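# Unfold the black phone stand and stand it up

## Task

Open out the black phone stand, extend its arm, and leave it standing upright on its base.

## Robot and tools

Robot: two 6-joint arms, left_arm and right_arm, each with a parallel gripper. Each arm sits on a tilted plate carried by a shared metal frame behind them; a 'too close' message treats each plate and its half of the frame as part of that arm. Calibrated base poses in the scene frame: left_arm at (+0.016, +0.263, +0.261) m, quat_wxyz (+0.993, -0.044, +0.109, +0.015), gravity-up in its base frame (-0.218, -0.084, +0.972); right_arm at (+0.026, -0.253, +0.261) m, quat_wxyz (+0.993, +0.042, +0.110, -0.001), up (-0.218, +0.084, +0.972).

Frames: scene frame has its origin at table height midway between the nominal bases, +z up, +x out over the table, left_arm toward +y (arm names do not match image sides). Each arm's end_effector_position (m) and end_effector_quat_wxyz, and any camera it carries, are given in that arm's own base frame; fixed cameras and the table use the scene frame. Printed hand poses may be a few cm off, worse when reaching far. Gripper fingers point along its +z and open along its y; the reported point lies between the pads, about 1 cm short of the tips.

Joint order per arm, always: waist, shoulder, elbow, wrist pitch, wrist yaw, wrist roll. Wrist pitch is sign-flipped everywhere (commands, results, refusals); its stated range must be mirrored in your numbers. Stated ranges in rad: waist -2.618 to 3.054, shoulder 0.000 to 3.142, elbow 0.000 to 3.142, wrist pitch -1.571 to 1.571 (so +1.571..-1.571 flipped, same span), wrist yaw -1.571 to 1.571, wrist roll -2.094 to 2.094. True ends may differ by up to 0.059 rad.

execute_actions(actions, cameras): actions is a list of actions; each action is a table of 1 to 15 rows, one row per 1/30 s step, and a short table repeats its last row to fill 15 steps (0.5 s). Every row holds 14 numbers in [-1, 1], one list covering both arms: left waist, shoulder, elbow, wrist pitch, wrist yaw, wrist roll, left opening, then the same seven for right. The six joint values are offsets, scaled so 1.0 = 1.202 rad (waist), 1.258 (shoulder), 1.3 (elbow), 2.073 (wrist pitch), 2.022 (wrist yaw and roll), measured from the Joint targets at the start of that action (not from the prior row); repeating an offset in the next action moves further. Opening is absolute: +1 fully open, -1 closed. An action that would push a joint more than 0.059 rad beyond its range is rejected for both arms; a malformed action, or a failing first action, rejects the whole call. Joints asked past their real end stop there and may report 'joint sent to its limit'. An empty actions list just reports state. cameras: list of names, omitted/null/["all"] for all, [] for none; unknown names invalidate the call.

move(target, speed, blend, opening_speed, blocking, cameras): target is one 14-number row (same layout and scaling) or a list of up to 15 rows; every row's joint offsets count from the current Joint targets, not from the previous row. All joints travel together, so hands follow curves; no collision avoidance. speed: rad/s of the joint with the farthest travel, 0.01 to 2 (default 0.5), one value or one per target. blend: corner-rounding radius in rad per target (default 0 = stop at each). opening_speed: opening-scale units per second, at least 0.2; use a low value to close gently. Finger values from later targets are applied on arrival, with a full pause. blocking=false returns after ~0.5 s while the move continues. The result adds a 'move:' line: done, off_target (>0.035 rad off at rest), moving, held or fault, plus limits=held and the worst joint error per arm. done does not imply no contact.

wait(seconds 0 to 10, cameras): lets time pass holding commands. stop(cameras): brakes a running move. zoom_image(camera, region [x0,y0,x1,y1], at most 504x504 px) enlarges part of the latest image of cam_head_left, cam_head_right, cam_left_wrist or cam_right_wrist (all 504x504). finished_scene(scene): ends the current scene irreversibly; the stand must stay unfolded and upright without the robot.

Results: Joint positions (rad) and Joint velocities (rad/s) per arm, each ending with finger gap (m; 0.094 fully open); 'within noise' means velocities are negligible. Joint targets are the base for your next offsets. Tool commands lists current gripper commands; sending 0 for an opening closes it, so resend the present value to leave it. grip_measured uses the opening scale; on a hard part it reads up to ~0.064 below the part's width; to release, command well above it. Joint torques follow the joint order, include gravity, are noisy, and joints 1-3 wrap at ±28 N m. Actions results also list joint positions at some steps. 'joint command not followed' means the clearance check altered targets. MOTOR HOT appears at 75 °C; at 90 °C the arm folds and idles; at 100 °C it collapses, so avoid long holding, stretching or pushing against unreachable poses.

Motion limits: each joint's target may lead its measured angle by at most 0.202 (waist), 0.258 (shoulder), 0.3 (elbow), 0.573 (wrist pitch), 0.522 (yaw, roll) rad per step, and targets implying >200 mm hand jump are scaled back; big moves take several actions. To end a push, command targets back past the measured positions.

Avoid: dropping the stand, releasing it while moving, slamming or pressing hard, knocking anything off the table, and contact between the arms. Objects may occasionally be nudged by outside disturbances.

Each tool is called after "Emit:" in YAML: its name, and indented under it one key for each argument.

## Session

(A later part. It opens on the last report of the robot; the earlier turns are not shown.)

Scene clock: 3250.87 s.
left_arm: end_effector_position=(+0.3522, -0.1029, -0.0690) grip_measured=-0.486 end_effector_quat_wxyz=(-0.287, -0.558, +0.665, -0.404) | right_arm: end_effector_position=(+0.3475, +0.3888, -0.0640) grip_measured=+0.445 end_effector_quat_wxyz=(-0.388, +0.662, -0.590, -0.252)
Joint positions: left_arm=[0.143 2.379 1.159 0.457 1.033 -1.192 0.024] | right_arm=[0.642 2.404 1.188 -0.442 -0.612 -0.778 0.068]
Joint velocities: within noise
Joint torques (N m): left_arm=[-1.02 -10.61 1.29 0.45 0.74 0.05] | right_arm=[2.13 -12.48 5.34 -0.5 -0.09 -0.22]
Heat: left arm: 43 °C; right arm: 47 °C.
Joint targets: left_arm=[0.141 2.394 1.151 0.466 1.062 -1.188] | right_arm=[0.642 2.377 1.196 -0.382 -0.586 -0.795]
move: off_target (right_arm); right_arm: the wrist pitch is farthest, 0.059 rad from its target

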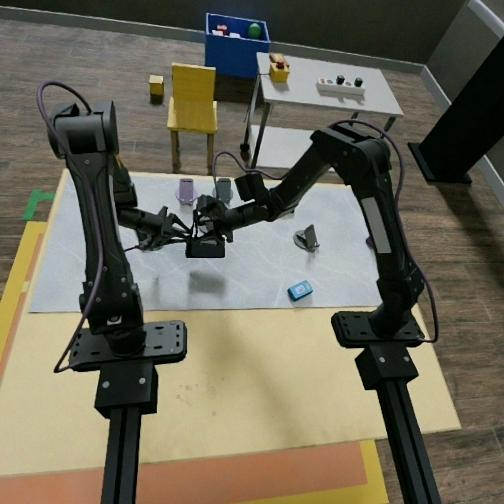

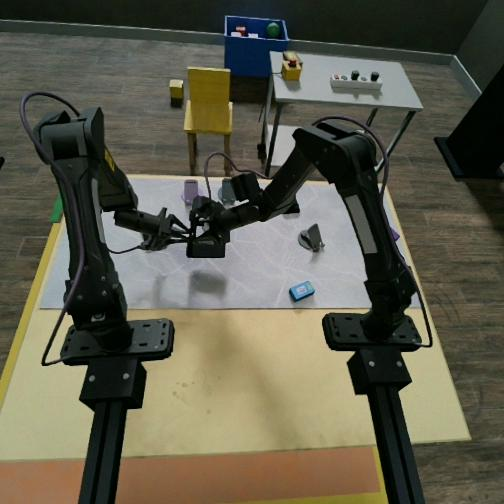

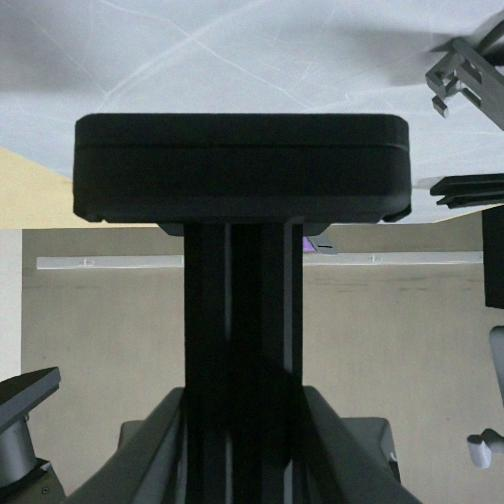

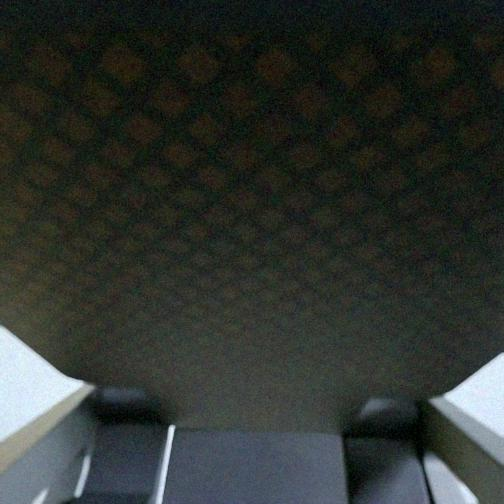

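Emit:
move:
  target: [0,0,0,0,0,0,-0.9,-0.0254,-0.016,-0.0315,-0.003,-0.011,0,0.2]
  speed: 0.1
  cameras: ["cam_left_wrist","cam_right_wrist"]

Scene clock: 3267.07 s.
left_arm: end_effector_position=(+0.3521, -0.1055, -0.0670) grip_measured=-0.486 end_effector_quat_wxyz=(-0.292, -0.556, +0.663, -0.408) | right_arm: end_effector_position=(+0.3475, +0.3847, -0.0607) grip_measured=+0.445 end_effector_quat_wxyz=(-0.387, +0.660, -0.592, -0.253)
Joint positions: left_arm=[0.139 2.379 1.159 0.457 1.047 -1.196 0.024] | right_arm=[0.633 2.388 1.175 -0.434 -0.62 -0.782 0.068]
Joint velocities: within noise
Joint torques (N m): left_arm=[-0.59 -10.47 1.42 0.49 0.63 0.11] | right_arm=[0.58 -12.82 2.71 -0.65 -0.25 -0.15]
Heat: left arm: 44 °C; right arm: 55 °C.
Joint targets: left_arm=[0.141 2.394 1.151 0.466 1.062 -1.188] | right_arm=[0.611 2.357 1.155 -0.388 -0.609 -0.795]
move: off_target (right_arm); right_arm: the wrist pitch is farthest, 0.045 rad from its target
Images, in order (width x height): cam_left_wrist 504x504, cam_right_wrist 504x504.

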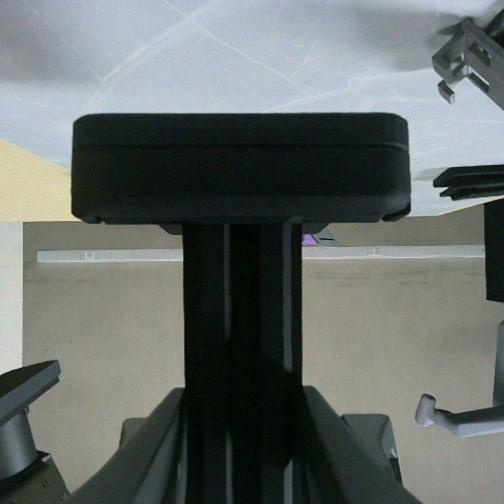

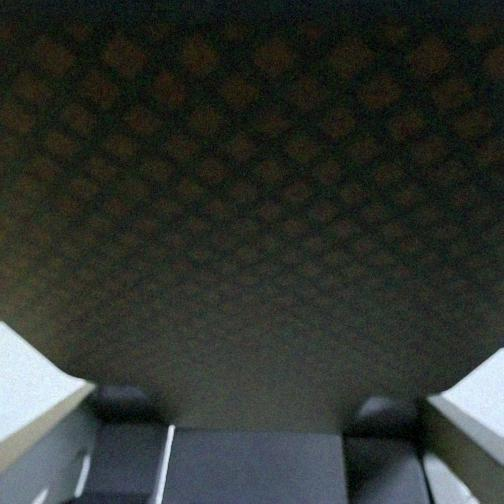

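Emit:
move:
  target: [0.015,0,0,0,0,0,-0.9,-0.04,-0.025,-0.05,-0.004,-0.016,0,0.2]
  speed: 0.1
  cameras: ["cam_left_wrist","cam_right_wrist"]

Scene clock: 3275.40 s.
left_arm: end_effector_position=(+0.3512, -0.1088, -0.0634) grip_measured=-0.487 end_effector_quat_wxyz=(-0.300, -0.554, +0.657, -0.413) | right_arm: end_effector_position=(+0.3454, +0.3659, -0.0583) grip_measured=+0.444 end_effector_quat_wxyz=(-0.384, +0.654, -0.597, -0.262)
Joint positions: left_arm=[0.136 2.379 1.159 0.465 1.069 -1.199 0.024] | right_arm=[0.595 2.357 1.119 -0.44 -0.655 -0.791 0.068]
Joint velocities: within noise
Joint torques (N m): left_arm=[1.31 -10.5 1.47 0.37 0.39 0.11] | right_arm=[-0.24 -12.55 1.87 -0.63 -0.29 -0.09]
Heat: left arm: 44 °C; right arm: 58 °C.
Joint targets: left_arm=[0.159 2.394 1.151 0.466 1.062 -1.188] | right_arm=[0.563 2.326 1.090 -0.396 -0.641 -0.795]
move: off_target (right_arm); right_arm: the wrist pitch is farthest, 0.043 rad from its target
Images, in order (width x height): cam_left_wrist 504x504, cam_right_wrist 504x504.

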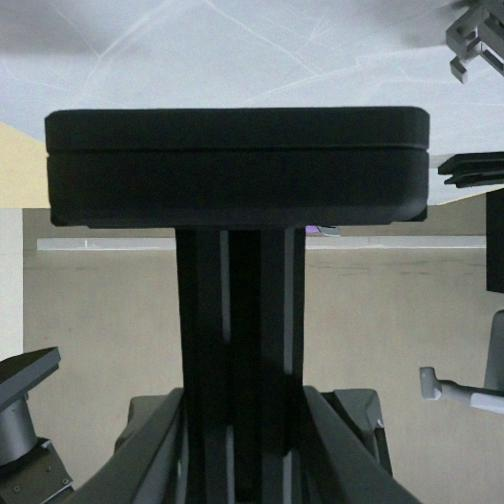

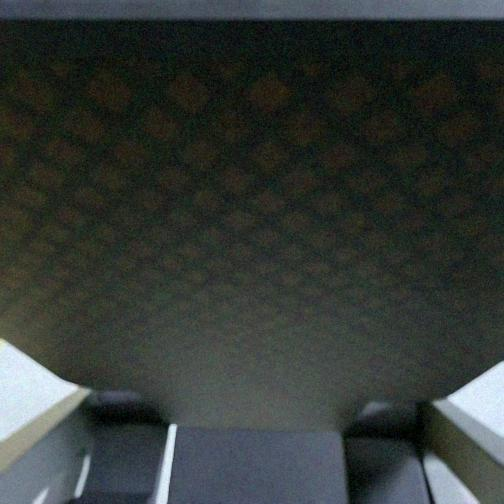

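Emit:
move:
  target: [0,0,0,0,0,0,-0.9,-0.035,-0.02,-0.045,-0.004,-0.016,0,0.2]
  speed: 0.1

Emit:
zoom_image:
  camera: "cam_head_right"
  region: [140, 180, 240, 280]

Scene clock: 3289.50 s.
left_arm: end_effector_position=(+0.3483, -0.1094, -0.0635) grip_measured=-0.487 end_effector_quat_wxyz=(-0.305, -0.557, +0.654, -0.411) | right_arm: end_effector_position=(+0.3424, +0.3458, -0.0586) grip_measured=+0.444 end_effector_quat_wxyz=(-0.380, +0.645, -0.606, -0.269)
Joint positions: left_arm=[0.136 2.379 1.154 0.473 1.071 -1.199 0.024] | right_arm=[0.553 2.33 1.059 -0.449 -0.688 -0.8 0.068]
Joint velocities: within noise
Joint torques (N m): left_arm=[1.32 -10.47 1.69 0.32 0.42 0.11] | right_arm=[-0.51 -12.01 1.72 -0.58 -0.29 -0.01]
Heat: left arm: 45 °C; right arm: 55 °C.
Joint targets: left_arm=[0.159 2.394 1.151 0.466 1.062 -1.188] | right_arm=[0.521 2.301 1.032 -0.405 -0.673 -0.795]
move: off_target (right_arm); right_arm: the wrist pitch is farthest, 0.045 rad from its target

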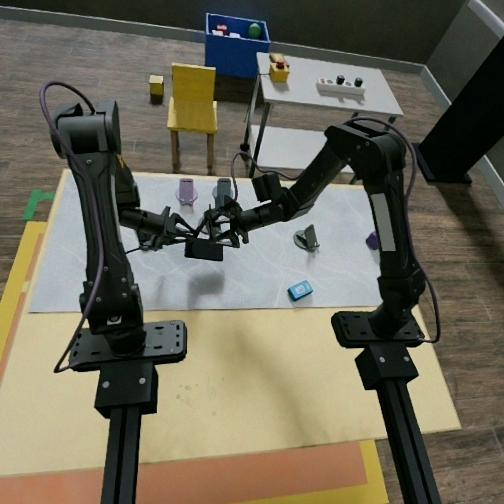

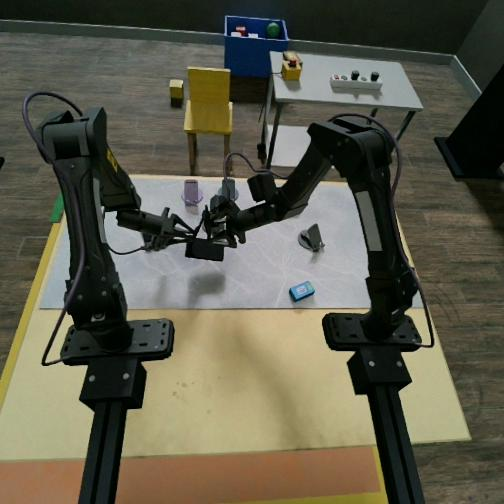

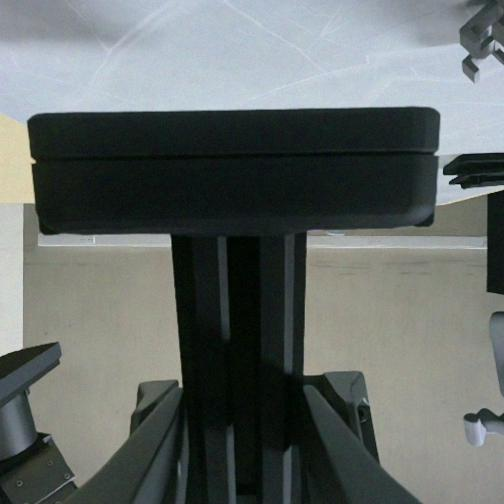

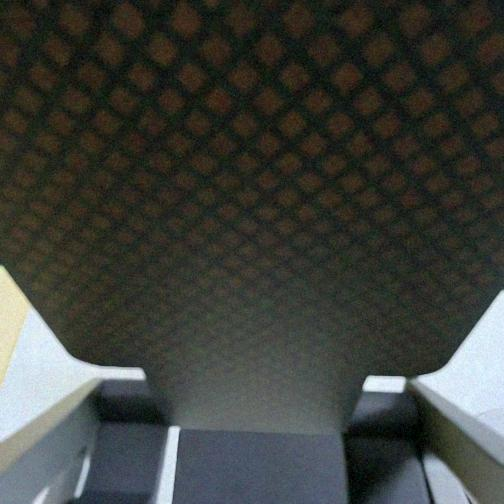

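Scaled by 5.040 from the camera's 504x504 image, which has a finer 720x720 frame.

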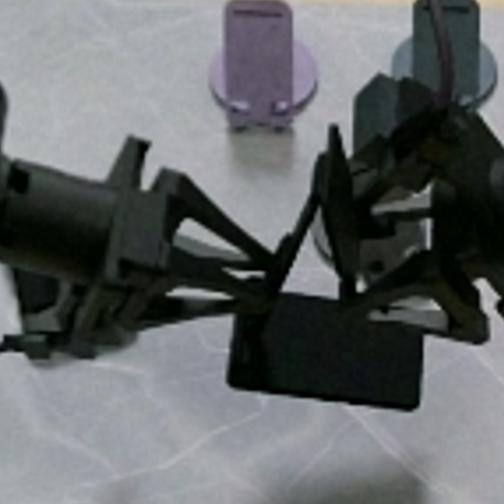

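Emit:
move:
  target: [-0.018,0,0,0,0,0,-0.9,0.012,0,0,0,0,0,0.2]
  speed: 0.1
  cameras: []

Emit:
move:
  target: [0,0,0,0,0,0,0.1,0,0,0,0,0,0,0.2]
  opening_speed: 0.8
  cameras: ["cam_left_wrist","cam_right_wrist"]

Scene clock: 3306.23 s.
left_arm: end_effector_position=(+0.3472, -0.1116, -0.0643) grip_measured=-0.488 end_effector_quat_wxyz=(-0.306, -0.555, +0.657, -0.407) | right_arm: end_effector_position=(+0.3406, +0.3455, -0.0591) grip_measured=+0.444 end_effector_quat_wxyz=(-0.379, +0.645, -0.605, -0.272)
Joint positions: left_arm=[0.128 2.379 1.154 0.474 1.065 -1.2 0.024] | right_arm=[0.553 2.33 1.056 -0.449 -0.693 -0.801 0.068]
Joint velocities: within noise
Joint torques (N m): left_arm=[0.03 -10.77 1.77 0.31 0.41 0.09] | right_arm=[0.58 -11.93 1.94 -0.57 -0.18 0.03]
Heat: left arm: 45 °C; right arm: 56 °C.
Joint targets: left_arm=[0.137 2.394 1.151 0.466 1.062 -1.188] | right_arm=[0.536 2.301 1.032 -0.405 -0.673 -0.795]
move: off_target (right_arm); right_arm: the wrist pitch is farthest, 0.044 rad from its target
No camera images: "cameras" was empty.

Scene clock: 3307.70 s.
left_arm: end_effector_position=(+0.3480, -0.1083, -0.0652) grip_measured=+0.098 end_effector_quat_wxyz=(-0.302, -0.557, +0.658, -0.408) | right_arm: end_effector_position=(+0.3419, +0.3325, -0.0699) grip_measured=+0.444 end_effector_quat_wxyz=(-0.362, +0.639, -0.628, -0.259)
Joint positions: left_arm=[0.136 2.379 1.154 0.474 1.06 -1.194 0.052] | right_arm=[0.538 2.33 1.042 -0.419 -0.659 -0.801 0.068]
Joint velocities: within noise
Joint torques (N m): left_arm=[-0.65 -10.69 1.65 0.35 0.44 0.09] | right_arm=[1.76 -11.86 3.06 -0.79 -0.62 0]
Heat: left arm: 45 °C; right arm: 56 °C.
Joint targets: left_arm=[0.137 2.394 1.151 0.466 1.062 -1.188] | right_arm=[0.536 2.301 1.032 -0.405 -0.673 -0.795]
move: done
Images, in order (width x height): cam_left_wrist 504x504, cam_right_wrist 504x504.

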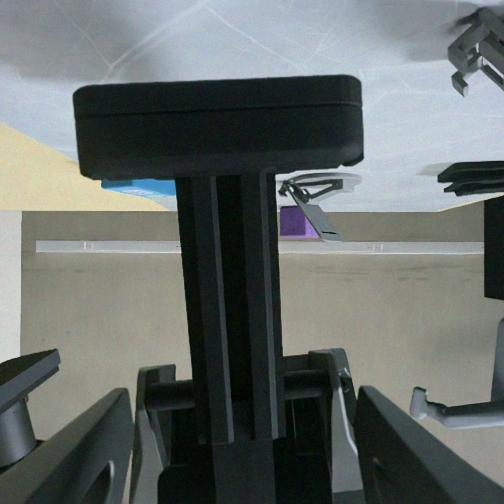

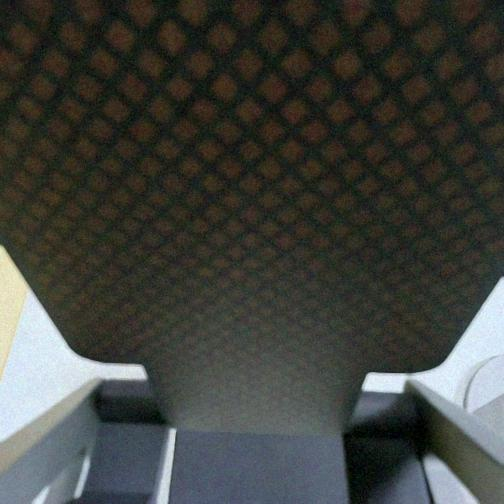

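Emit:
wait:
  seconds: 0.1

Emit:
zoom_image:
  camera: "cam_head_right"
  region: [150, 190, 240, 280]

Emit:
zoom_image:
  camera: "cam_head_left"
  region: [150, 190, 240, 280]

Emit:
zoom_image:
  camera: "cam_left_wrist"
  region: [50, 50, 400, 504]

Scene clock: 3318.63 s.
left_arm: end_effector_position=(+0.3480, -0.1083, -0.0653) grip_measured=+0.098 end_effector_quat_wxyz=(-0.302, -0.557, +0.658, -0.407) | right_arm: end_effector_position=(+0.3418, +0.3324, -0.0699) grip_measured=+0.444 end_effector_quat_wxyz=(-0.362, +0.639, -0.628, -0.259)
Joint positions: left_arm=[0.136 2.379 1.154 0.474 1.059 -1.194 0.052] | right_arm=[0.538 2.33 1.042 -0.418 -0.659 -0.801 0.068]
Joint velocities: within noise
Joint torques (N m): left_arm=[-0.65 -10.56 1.72 0.37 0.49 0.1] | right_arm=[1.77 -11.78 3.07 -0.81 -0.61 0.01]
Heat: left arm: 45 °C; right arm: 56 °C.
Joint targets: left_arm=[0.137 2.394 1.151 0.466 1.062 -1.188] | right_arm=[0.536 2.301 1.032 -0.404 -0.674 -0.795]
Tool commands: left_gripper/opening=+0.1 right_gripper/opening=+0.2
wait: 0.10 s; at rest from the start

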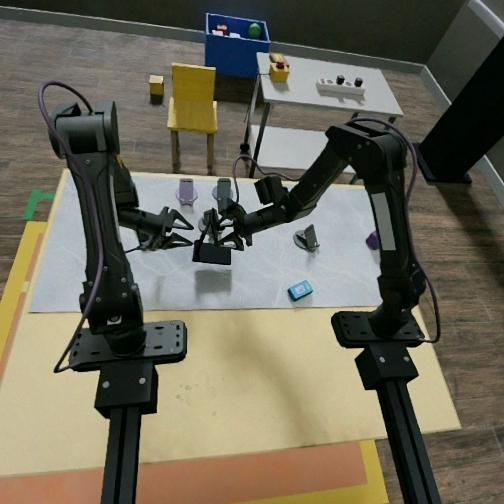

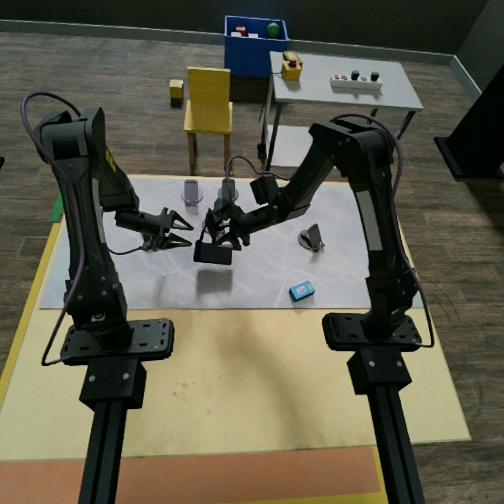

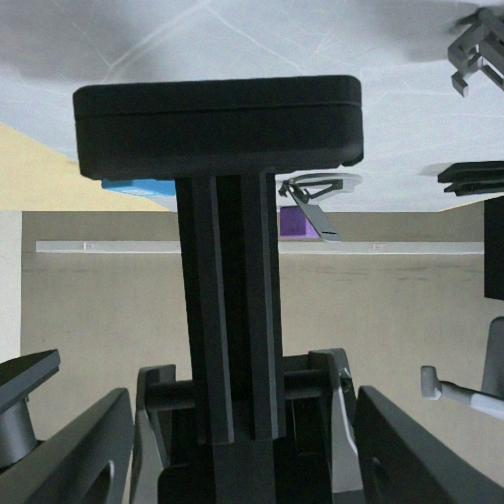

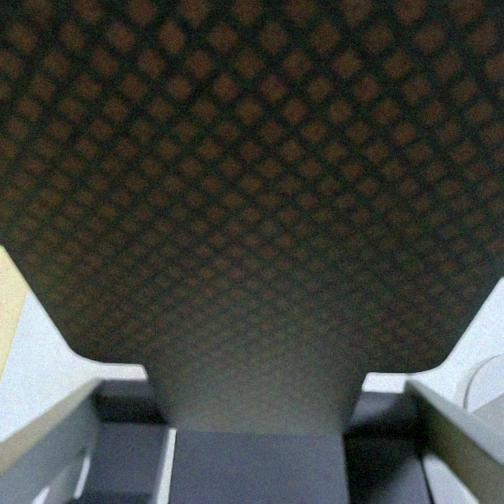

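Scaled by 5.600 from the camera's 504x504 image, which has a finer 720x720 frame.

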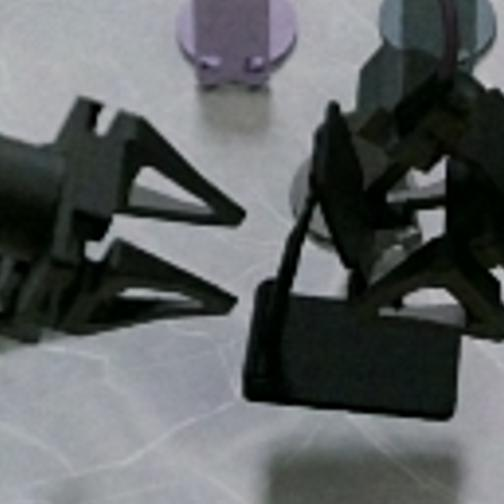

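Scaled by 5.600 from the camera's 504x504 image, which has a finer 720x720 frame.

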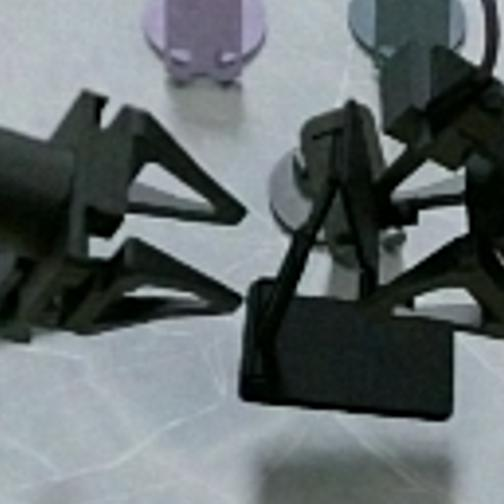

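Scaled by 1.110 from the camera's 504x504 image, which has a finer 720x720 frame.

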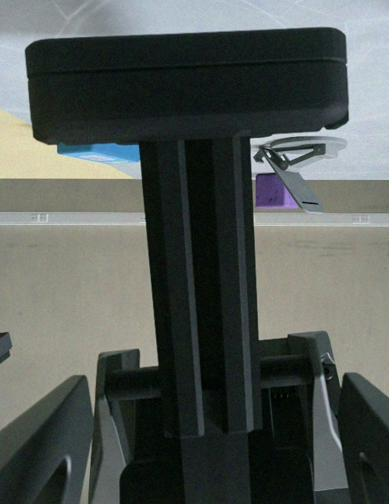

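Emit:
move:
  target: [0.117,-0.1375,0.037,0.205,-0.014,0.121,0.6,0,0,0,0,0,0,0.2]
  speed: 0.3
  cameras: ["cam_left_wrist"]

Emit:
move:
  target: [0,0,0,0,0,0,0.6,0.055,-0.051,0.028,0.0685,0.100,-0.031,0.2]
  speed: 0.2

Emit:
zoom_image:
  camera: "cam_head_right"
  region: [150, 190, 240, 280]

Emit:
zoom_image:
  camera: "cam_left_wrist"
  region: [100, 0, 400, 504]

Scene clock: 3360.63 s.
left_arm: end_effector_position=(+0.3298, -0.0657, -0.0097) grip_measured=+0.598 end_effector_quat_wxyz=(-0.309, -0.564, +0.650, -0.406) | right_arm: end_effector_position=(+0.3419, +0.3324, -0.0699) grip_measured=+0.444 end_effector_quat_wxyz=(-0.362, +0.639, -0.628, -0.258)
Joint positions: left_arm=[0.272 2.244 1.188 0.877 1.032 -0.95 0.075] | right_arm=[0.538 2.33 1.042 -0.418 -0.658 -0.801 0.068]
Joint velocities: within noise
Joint torques (N m): left_arm=[-0.01 -13.93 3.14 0.98 0.41 0.12] | right_arm=[1.83 -11.92 2.95 -0.78 -0.61 0.04]
Heat: left arm: 45 °C; right arm: 57 °C.
Joint targets: left_arm=[0.278 2.221 1.199 0.891 1.033 -0.944] | right_arm=[0.536 2.301 1.032 -0.405 -0.673 -0.795]
move: done
Images, in order (width x height): cam_left_wrist 504x504.

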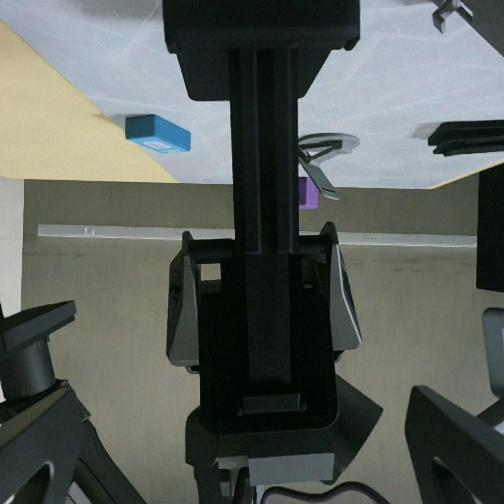

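Scene clock: 3362.27 s.
left_arm: end_effector_position=(+0.3297, -0.0657, -0.0097) grip_measured=+0.598 end_effector_quat_wxyz=(-0.309, -0.564, +0.650, -0.406) | right_arm: end_effector_position=(+0.3404, +0.3240, -0.0784) grip_measured=+0.444 end_effector_quat_wxyz=(-0.322, +0.663, -0.652, -0.177)
Joint positions: left_arm=[0.272 2.244 1.188 0.878 1.032 -0.949 0.075] | right_arm=[0.59 2.276 1.047 -0.277 -0.459 -0.849 0.068]
Joint velocities: within noise
Joint torques (N m): left_arm=[0.06 -13.91 3.1 0.97 0.39 0.07] | right_arm=[2.91 -12.57 6.01 -0.74 -0.5 -0.12]
Heat: left arm: 45 °C; right arm: 57 °C.
Joint targets: left_arm=[0.278 2.221 1.199 0.891 1.033 -0.944] | right_arm=[0.602 2.236 1.068 -0.263 -0.471 -0.858]
move: off_target (right_arm); right_arm: the shoulder is farthest, 0.039 rad from its target

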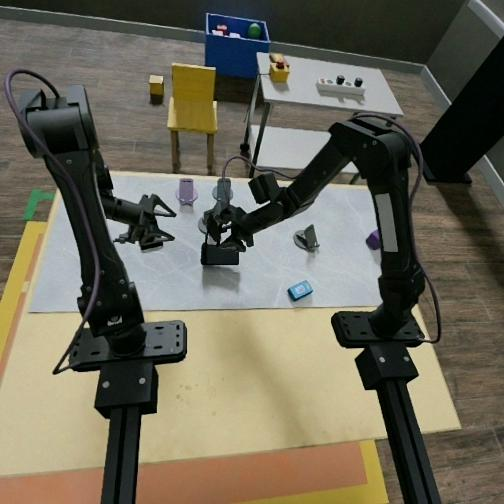

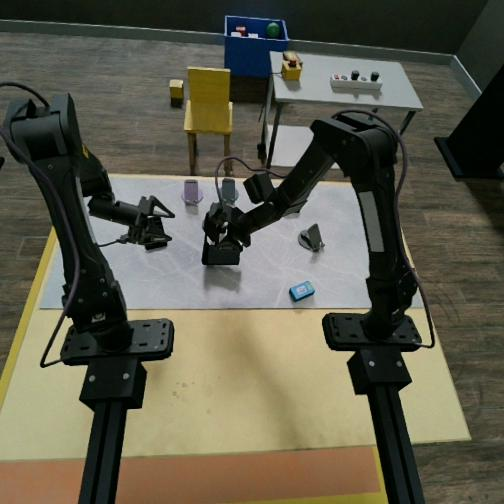

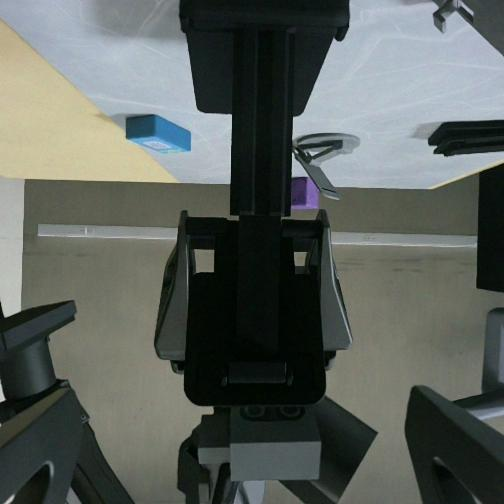

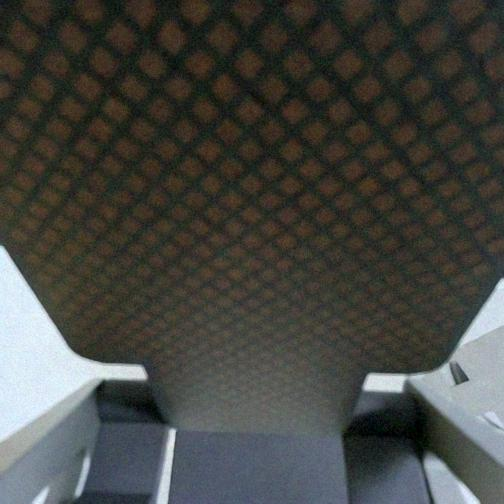

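Scaled by 5.600 from the camera's 504x504 image, which has a finer 720x720 frame.

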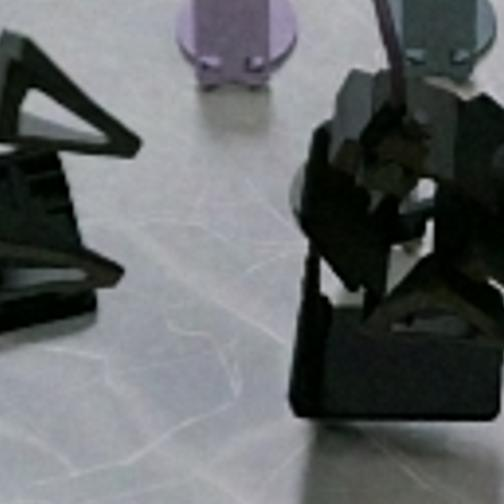

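Scaled by 1.000.

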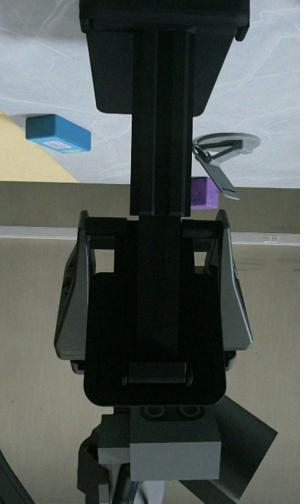

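Emit:
move:
  target: [0,0,0,0,0,0,0.6,-0.029,0.142,0.02,-0.049,-0.0045,-0.0065,0.2]
  speed: 0.12

Emit:
zoom_image:
  camera: "cam_head_right"
  region: [150, 190, 240, 280]

Emit:
zoom_image:
  camera: "cam_left_wrist"
  region: [100, 0, 400, 504]

Scene clock: 3380.90 s.
left_arm: end_effector_position=(+0.3296, -0.0657, -0.0097) grip_measured=+0.598 end_effector_quat_wxyz=(-0.309, -0.564, +0.650, -0.406) | right_arm: end_effector_position=(+0.3475, +0.3203, -0.1080) grip_measured=+0.444 end_effector_quat_wxyz=(-0.322, +0.663, -0.653, -0.174)
Joint positions: left_arm=[0.272 2.244 1.188 0.879 1.032 -0.949 0.075] | right_arm=[0.574 2.381 1.075 -0.349 -0.462 -0.863 0.068]
Joint velocities: within noise
Joint torques (N m): left_arm=[0.13 -13.82 3.29 0.95 0.41 0.06] | right_arm=[1.39 -7.28 5.41 -0.99 -0.56 -0.13]
Heat: left arm: 47 °C; right arm: 62 °C.
Joint targets: left_arm=[0.278 2.221 1.199 0.891 1.033 -0.944] | right_arm=[0.567 2.415 1.094 -0.364 -0.480 -0.871]
move: done

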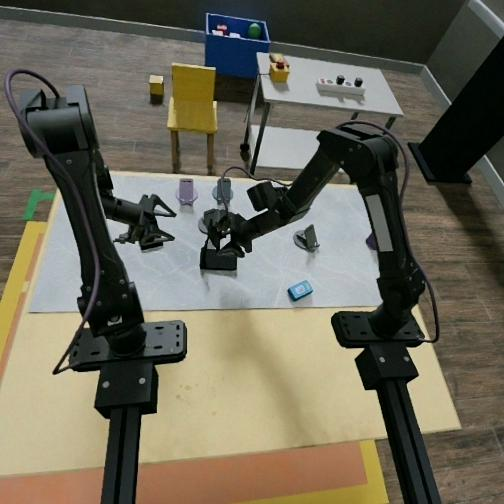

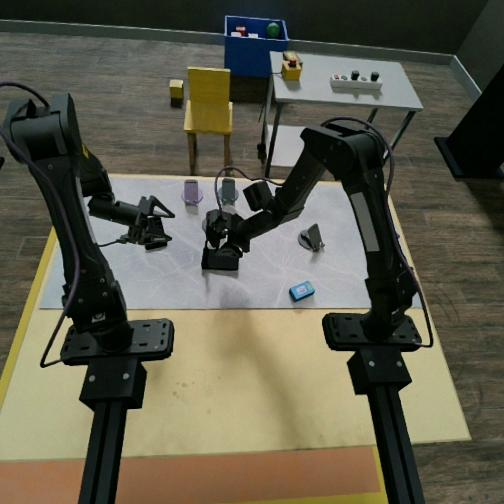

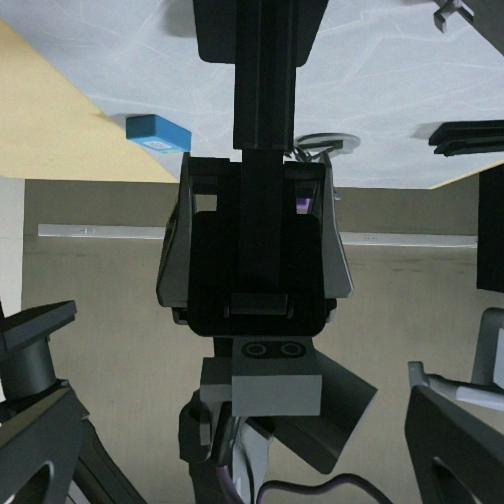

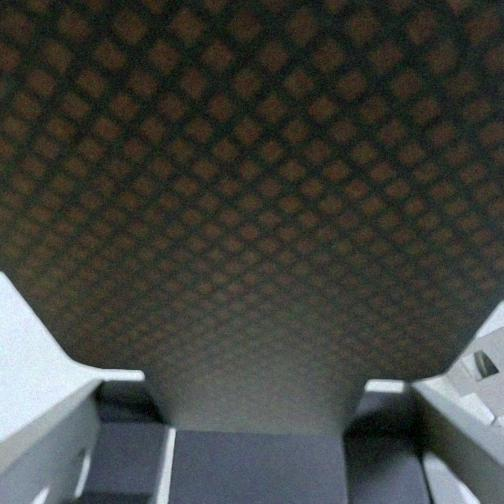

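Scaled by 5.600 from the camera's 504x504 image, which has a finer 720x720 frame.

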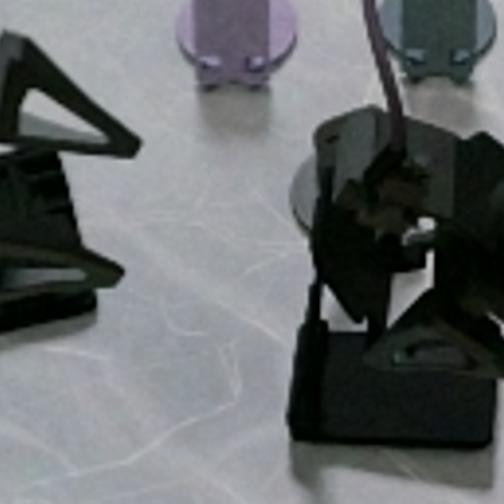

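Scaled by 1.000.

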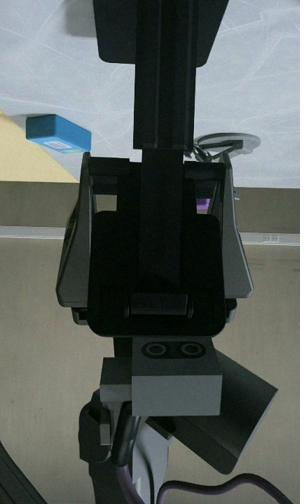

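Emit:
move:
  target: [0,0,0,0,0,0,0.6,-0.0025,0.017,0.005,-0.0066,-0.001,-0.001,0.2]
  speed: 0.1
  cameras: ["cam_head_right"]

Emit:
zoom_image:
  camera: "cam_head_right"
  region: [170, 210, 250, 290]

Emit:
move:
  target: [0,0,0,0,0,0,0.6,-0.0025,0.017,0.005,-0.0066,-0.001,-0.001,0.2]
  speed: 0.1
  cameras: ["cam_head_right"]

Emit:
zoom_image:
  camera: "cam_head_right"
  region: [170, 210, 250, 290]

Scene clock: 3391.67 s.
left_arm: end_effector_position=(+0.3296, -0.0657, -0.0097) grip_measured=+0.598 end_effector_quat_wxyz=(-0.309, -0.564, +0.650, -0.406) | right_arm: end_effector_position=(+0.3499, +0.3210, -0.1115) grip_measured=+0.444 end_effector_quat_wxyz=(-0.327, +0.662, -0.651, -0.175)
Joint positions: left_arm=[0.272 2.244 1.188 0.879 1.032 -0.949 0.075] | right_arm=[0.57 2.4 1.083 -0.367 -0.468 -0.864 0.068]
Joint velocities: within noise
Joint torques (N m): left_arm=[-0.09 -13.78 3.15 0.96 0.4 0.06] | right_arm=[1.63 -7.06 5.19 -0.98 -0.53 -0.11]
Heat: left arm: 48 °C; right arm: 57 °C.
Joint targets: left_arm=[0.278 2.221 1.199 0.891 1.033 -0.944] | right_arm=[0.564 2.436 1.101 -0.378 -0.482 -0.873]
move: off_target (right_arm); right_arm: the shoulder is farthest, 0.037 rad from its target
Images, in order (width x height): cam_head_right 504x504.

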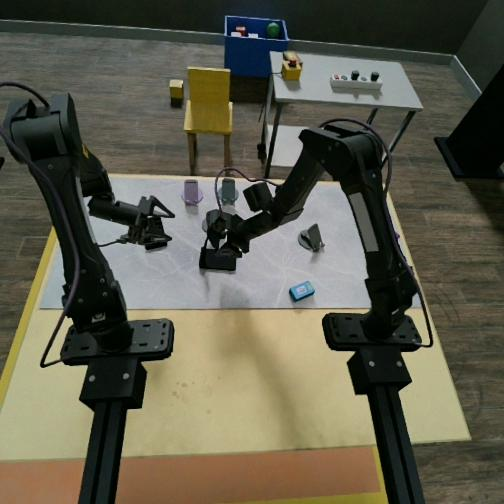

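Scaled by 6.300 from the camera's 504x504 image, which has a finer 720x720 frame.

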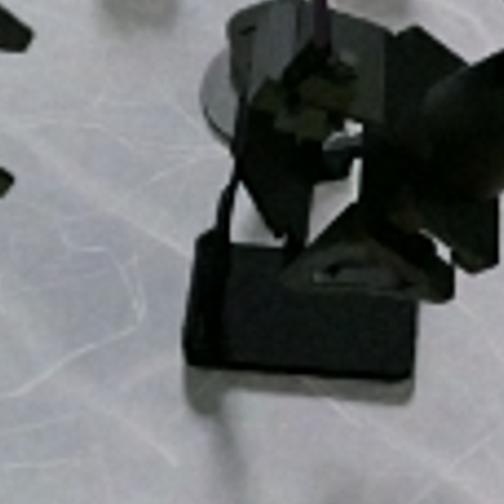

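Scene clock: 3392.47 s.
left_arm: end_effector_position=(+0.3296, -0.0657, -0.0097) grip_measured=+0.598 end_effector_quat_wxyz=(-0.309, -0.564, +0.650, -0.406) | right_arm: end_effector_position=(+0.3514, +0.3243, -0.1127) grip_measured=+0.444 end_effector_quat_wxyz=(-0.333, +0.662, -0.646, -0.181)
Joint positions: left_arm=[0.272 2.244 1.188 0.879 1.032 -0.949 0.075] | right_arm=[0.569 2.416 1.092 -0.388 -0.485 -0.864 0.068]
Joint velocities: within noise
Joint torques (N m): left_arm=[0.09 -13.65 3.25 1.02 0.36 0.07] | right_arm=[1.47 -6.94 4.83 -0.95 -0.38 -0.19]
Heat: left arm: 48 °C; right arm: 57 °C.
Joint targets: left_arm=[0.278 2.221 1.199 0.891 1.033 -0.944] | right_arm=[0.561 2.458 1.107 -0.391 -0.484 -0.875]
move: off_target (right_arm); right_arm: the shoulder is farthest, 0.041 rad from its target
Images, in order (width x height): cam_head_right 504x504.

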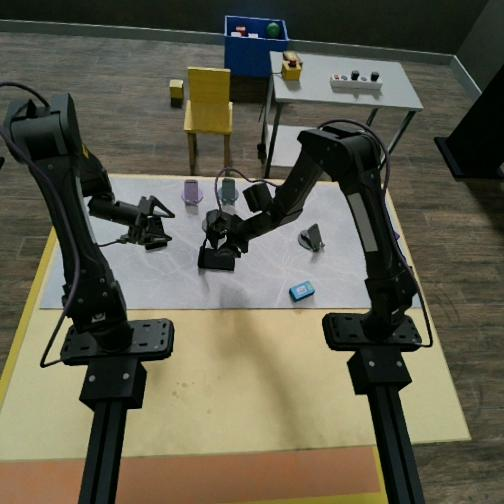

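Scaled by 6.300 from the camera's 504x504 image, which has a finer 720x720 frame.

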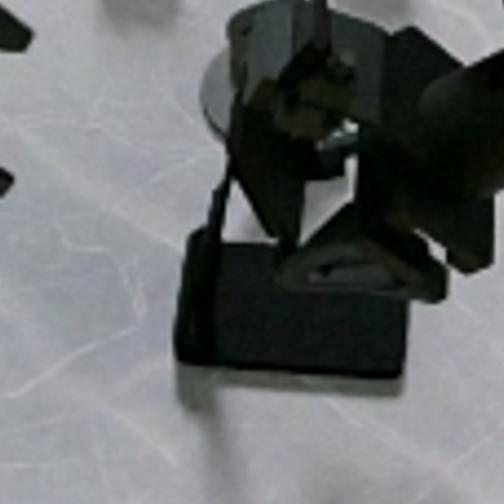

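Emit:
move:
  target: [0,0,0,0,0,0,0.6,0.043,0,0.0346,0.044,0.0425,0.015,0.2]
  speed: 0.08
  cameras: ["cam_head_right","cam_head_left"]

Emit:
zoom_image:
  camera: "cam_head_right"
  region: [170, 210, 250, 290]

Emit:
zoom_image:
  camera: "cam_head_left"
  region: [170, 210, 250, 290]

Scene clock: 3417.87 s.
left_arm: end_effector_position=(+0.3296, -0.0657, -0.0097) grip_measured=+0.598 end_effector_quat_wxyz=(-0.309, -0.564, +0.650, -0.406) | right_arm: end_effector_position=(+0.3570, +0.3342, -0.1119) grip_measured=+0.444 end_effector_quat_wxyz=(-0.326, +0.664, -0.653, -0.162)
Joint positions: left_arm=[0.272 2.244 1.188 0.879 1.032 -0.949 0.075] | right_arm=[0.599 2.419 1.14 -0.341 -0.426 -0.847 0.068]
Joint velocities: within noise
Joint torques (N m): left_arm=[0.08 -13.85 3.28 1.01 0.38 0.09] | right_arm=[3.28 -7.34 5.01 -0.52 -0.03 0]
Heat: left arm: 49 °C; right arm: 52 °C.
Joint targets: left_arm=[0.278 2.221 1.199 0.891 1.033 -0.944] | right_arm=[0.613 2.458 1.152 -0.300 -0.398 -0.844]
move: off_target (right_arm); right_arm: the wrist pitch is farthest, 0.041 rad from its target
Images, in order (width x height): cam_head_left 504x504, cam_head_right 504x504.

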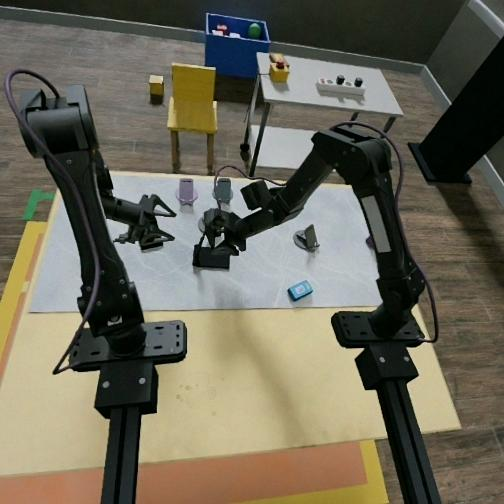

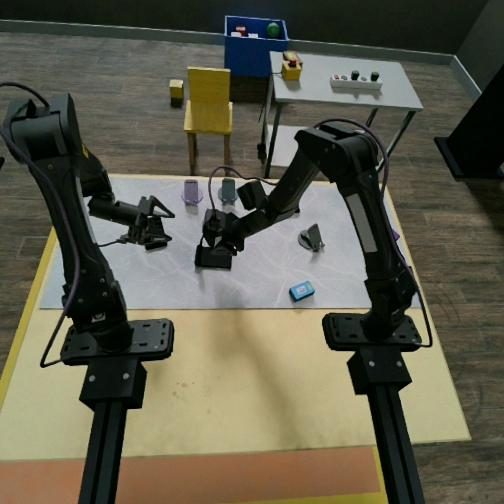

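Scaled by 6.300 from the camera's 504x504 image, which has a finer 720x720 frame.

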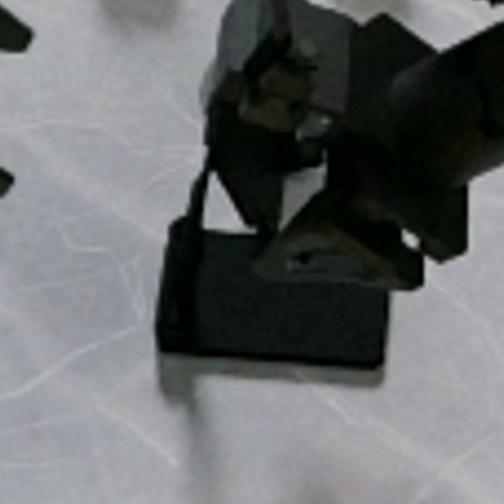

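Scaled by 6.300 from the camera's 504x504 image, which has a finer 720x720 frame.

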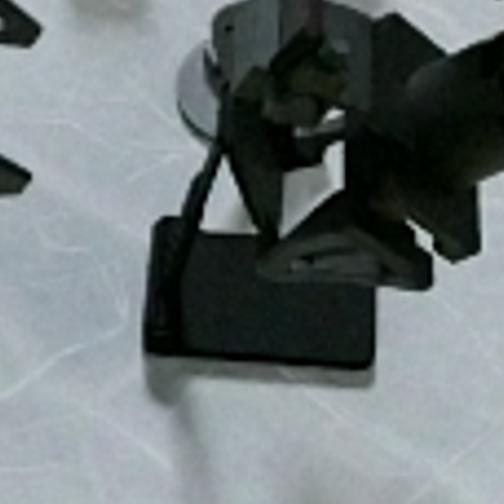

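Emit:
move:
  target: [0.107,0,0.054,0,-0.110,0.018,0.6,0,0,0,0,0,0,0.2]
  speed: 0.4
  cameras: ["cam_left_wrist","cam_right_wrist"]

Emit:
zoom_image:
  camera: "cam_left_wrist"
  region: [100, 0, 400, 300]

Scene clock: 3429.67 s.
left_arm: end_effector_position=(+0.3385, +0.0049, -0.0304) grip_measured=+0.598 end_effector_quat_wxyz=(-0.230, -0.602, +0.683, -0.344) | right_arm: end_effector_position=(+0.3569, +0.3342, -0.1120) grip_measured=+0.444 end_effector_quat_wxyz=(-0.326, +0.663, -0.654, -0.162)
Joint positions: left_arm=[0.404 2.244 1.258 0.882 0.813 -0.913 0.075] | right_arm=[0.599 2.419 1.14 -0.339 -0.426 -0.845 0.068]
Joint velocities: within noise
Joint torques (N m): left_arm=[0.1 -14.45 3.63 0.88 0.31 0.11] | right_arm=[3.18 -7.34 4.98 -0.53 -0.06 -0.04]
Heat: left arm: 49 °C; right arm: 50 °C.
Joint targets: left_arm=[0.406 2.221 1.269 0.891 0.811 -0.907] | right_arm=[0.613 2.458 1.152 -0.300 -0.398 -0.844]
move: off_target (right_arm); right_arm: the shoulder is farthest, 0.039 rad from its target
Images, in order (width x height): cam_left_wrist 504x504, cam_right_wrist 504x504.

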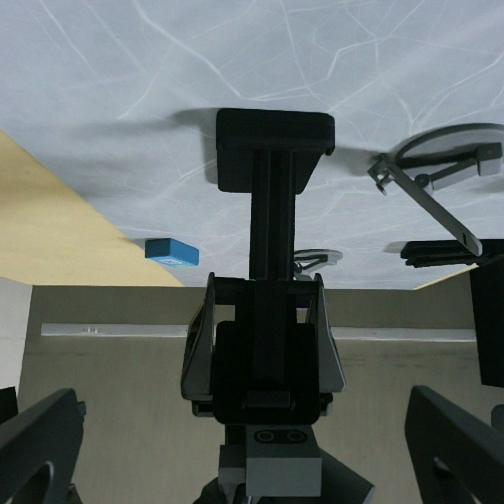

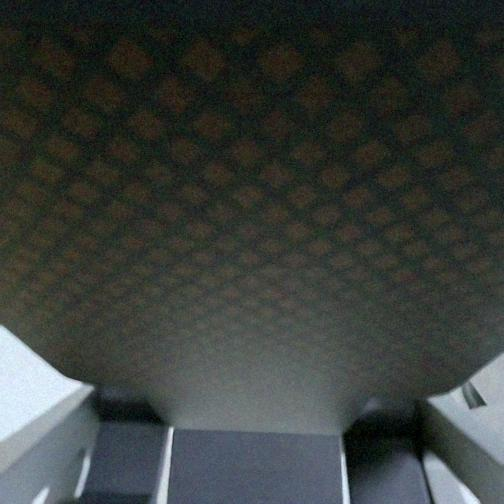

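Scaled by 1.680 from the camera's 504x504 image, which has a finer 720x720 frame.

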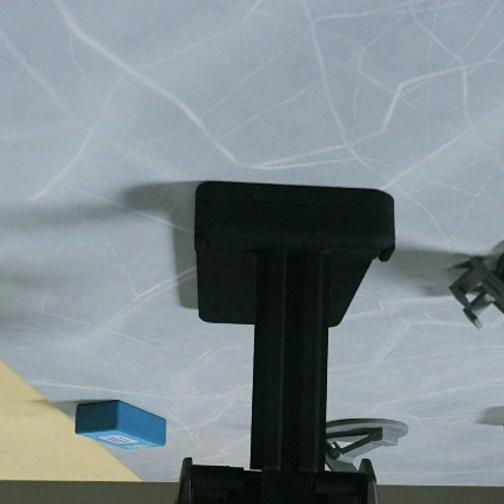

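Emit:
move:
  target: [0,0,0,0,0,0,0.6,-0.010,0,-0.006,-0.02,-0.013,0,0.2]
  speed: 0.08
  cameras: ["cam_left_wrist","cam_right_wrist"]

Emit:
move:
  target: [0,0,0,0,0,0,0.6,0,0,0,0,0,0,0.6]
  opening_speed: 0.2
  cameras: ["cam_left_wrist","cam_right_wrist","cam_head_right"]

Scene clock: 3439.93 s.
left_arm: end_effector_position=(+0.3384, +0.0049, -0.0305) grip_measured=+0.598 end_effector_quat_wxyz=(-0.230, -0.602, +0.683, -0.344) | right_arm: end_effector_position=(+0.3569, +0.3344, -0.1118) grip_measured=+0.444 end_effector_quat_wxyz=(-0.326, +0.664, -0.653, -0.163)
Joint positions: left_arm=[0.404 2.244 1.258 0.882 0.812 -0.913 0.075] | right_arm=[0.599 2.419 1.14 -0.34 -0.427 -0.845 0.068]
Joint velocities: within noise
Joint torques (N m): left_arm=[0.08 -14.37 3.48 0.94 0.33 0.11] | right_arm=[2.32 -7.21 4.37 -0.91 -0.32 -0.04]
Heat: left arm: 50 °C; right arm: 49 °C.
Joint targets: left_arm=[0.406 2.221 1.269 0.891 0.811 -0.907] | right_arm=[0.601 2.458 1.144 -0.342 -0.425 -0.844]
move: off_target (right_arm); right_arm: the shoulder is farthest, 0.039 rad from its target
Images, in order (width x height): cam_left_wrist 504x504, cam_right_wrist 504x504.

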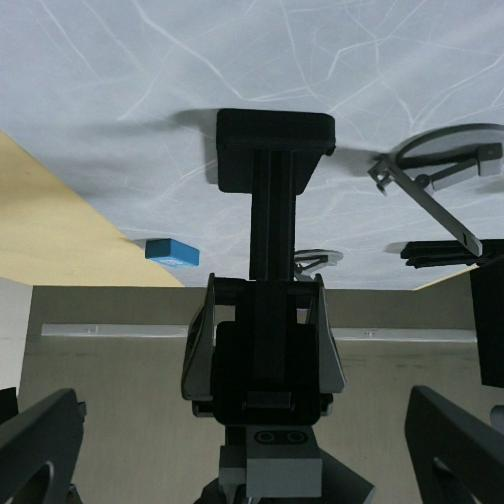

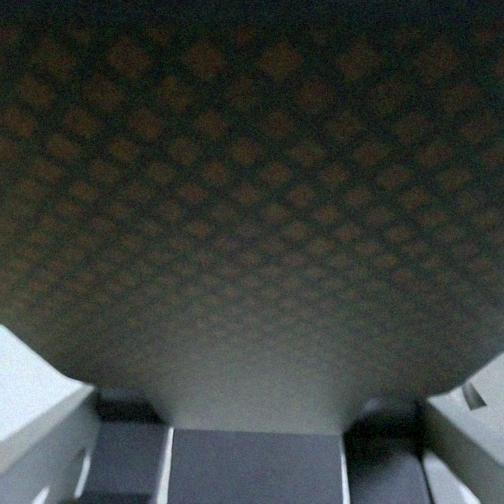

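Scene clock: 3442.17 s.
left_arm: end_effector_position=(+0.3384, +0.0050, -0.0306) grip_measured=+0.598 end_effector_quat_wxyz=(-0.230, -0.602, +0.683, -0.344) | right_arm: end_effector_position=(+0.3567, +0.3331, -0.1143) grip_measured=+0.597 end_effector_quat_wxyz=(-0.324, +0.663, -0.655, -0.160)
Joint positions: left_arm=[0.404 2.244 1.258 0.882 0.812 -0.913 0.075] | right_arm=[0.599 2.424 1.14 -0.34 -0.422 -0.845 0.075]
Joint velocities: within noise
Joint torques (N m): left_arm=[0.43 -14.2 3.56 0.9 0.32 0.08] | right_arm=[2.35 -7.6 4.11 -0.9 -0.38 -0.01]
Heat: left arm: 50 °C; right arm: 49 °C.
Joint targets: left_arm=[0.406 2.221 1.269 0.891 0.811 -0.907] | right_arm=[0.601 2.458 1.144 -0.342 -0.425 -0.844]
move: done
Images, in order (width x height): cam_head_right 504x504, cam_left_wrist 504x504, cam_right_wrist 504x504.

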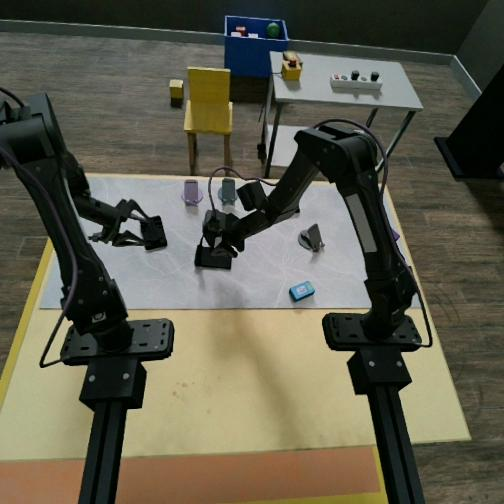

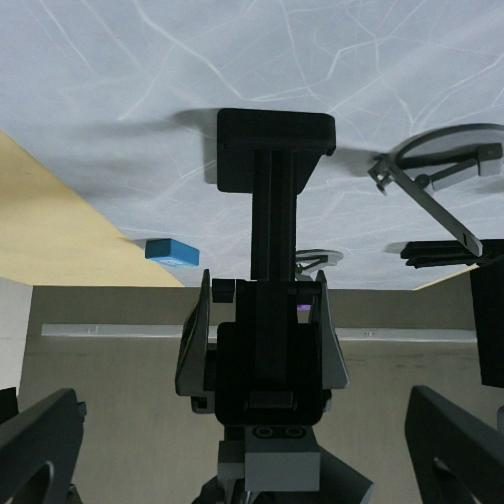

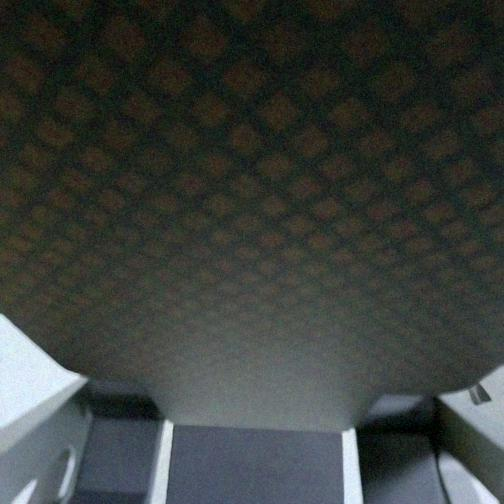

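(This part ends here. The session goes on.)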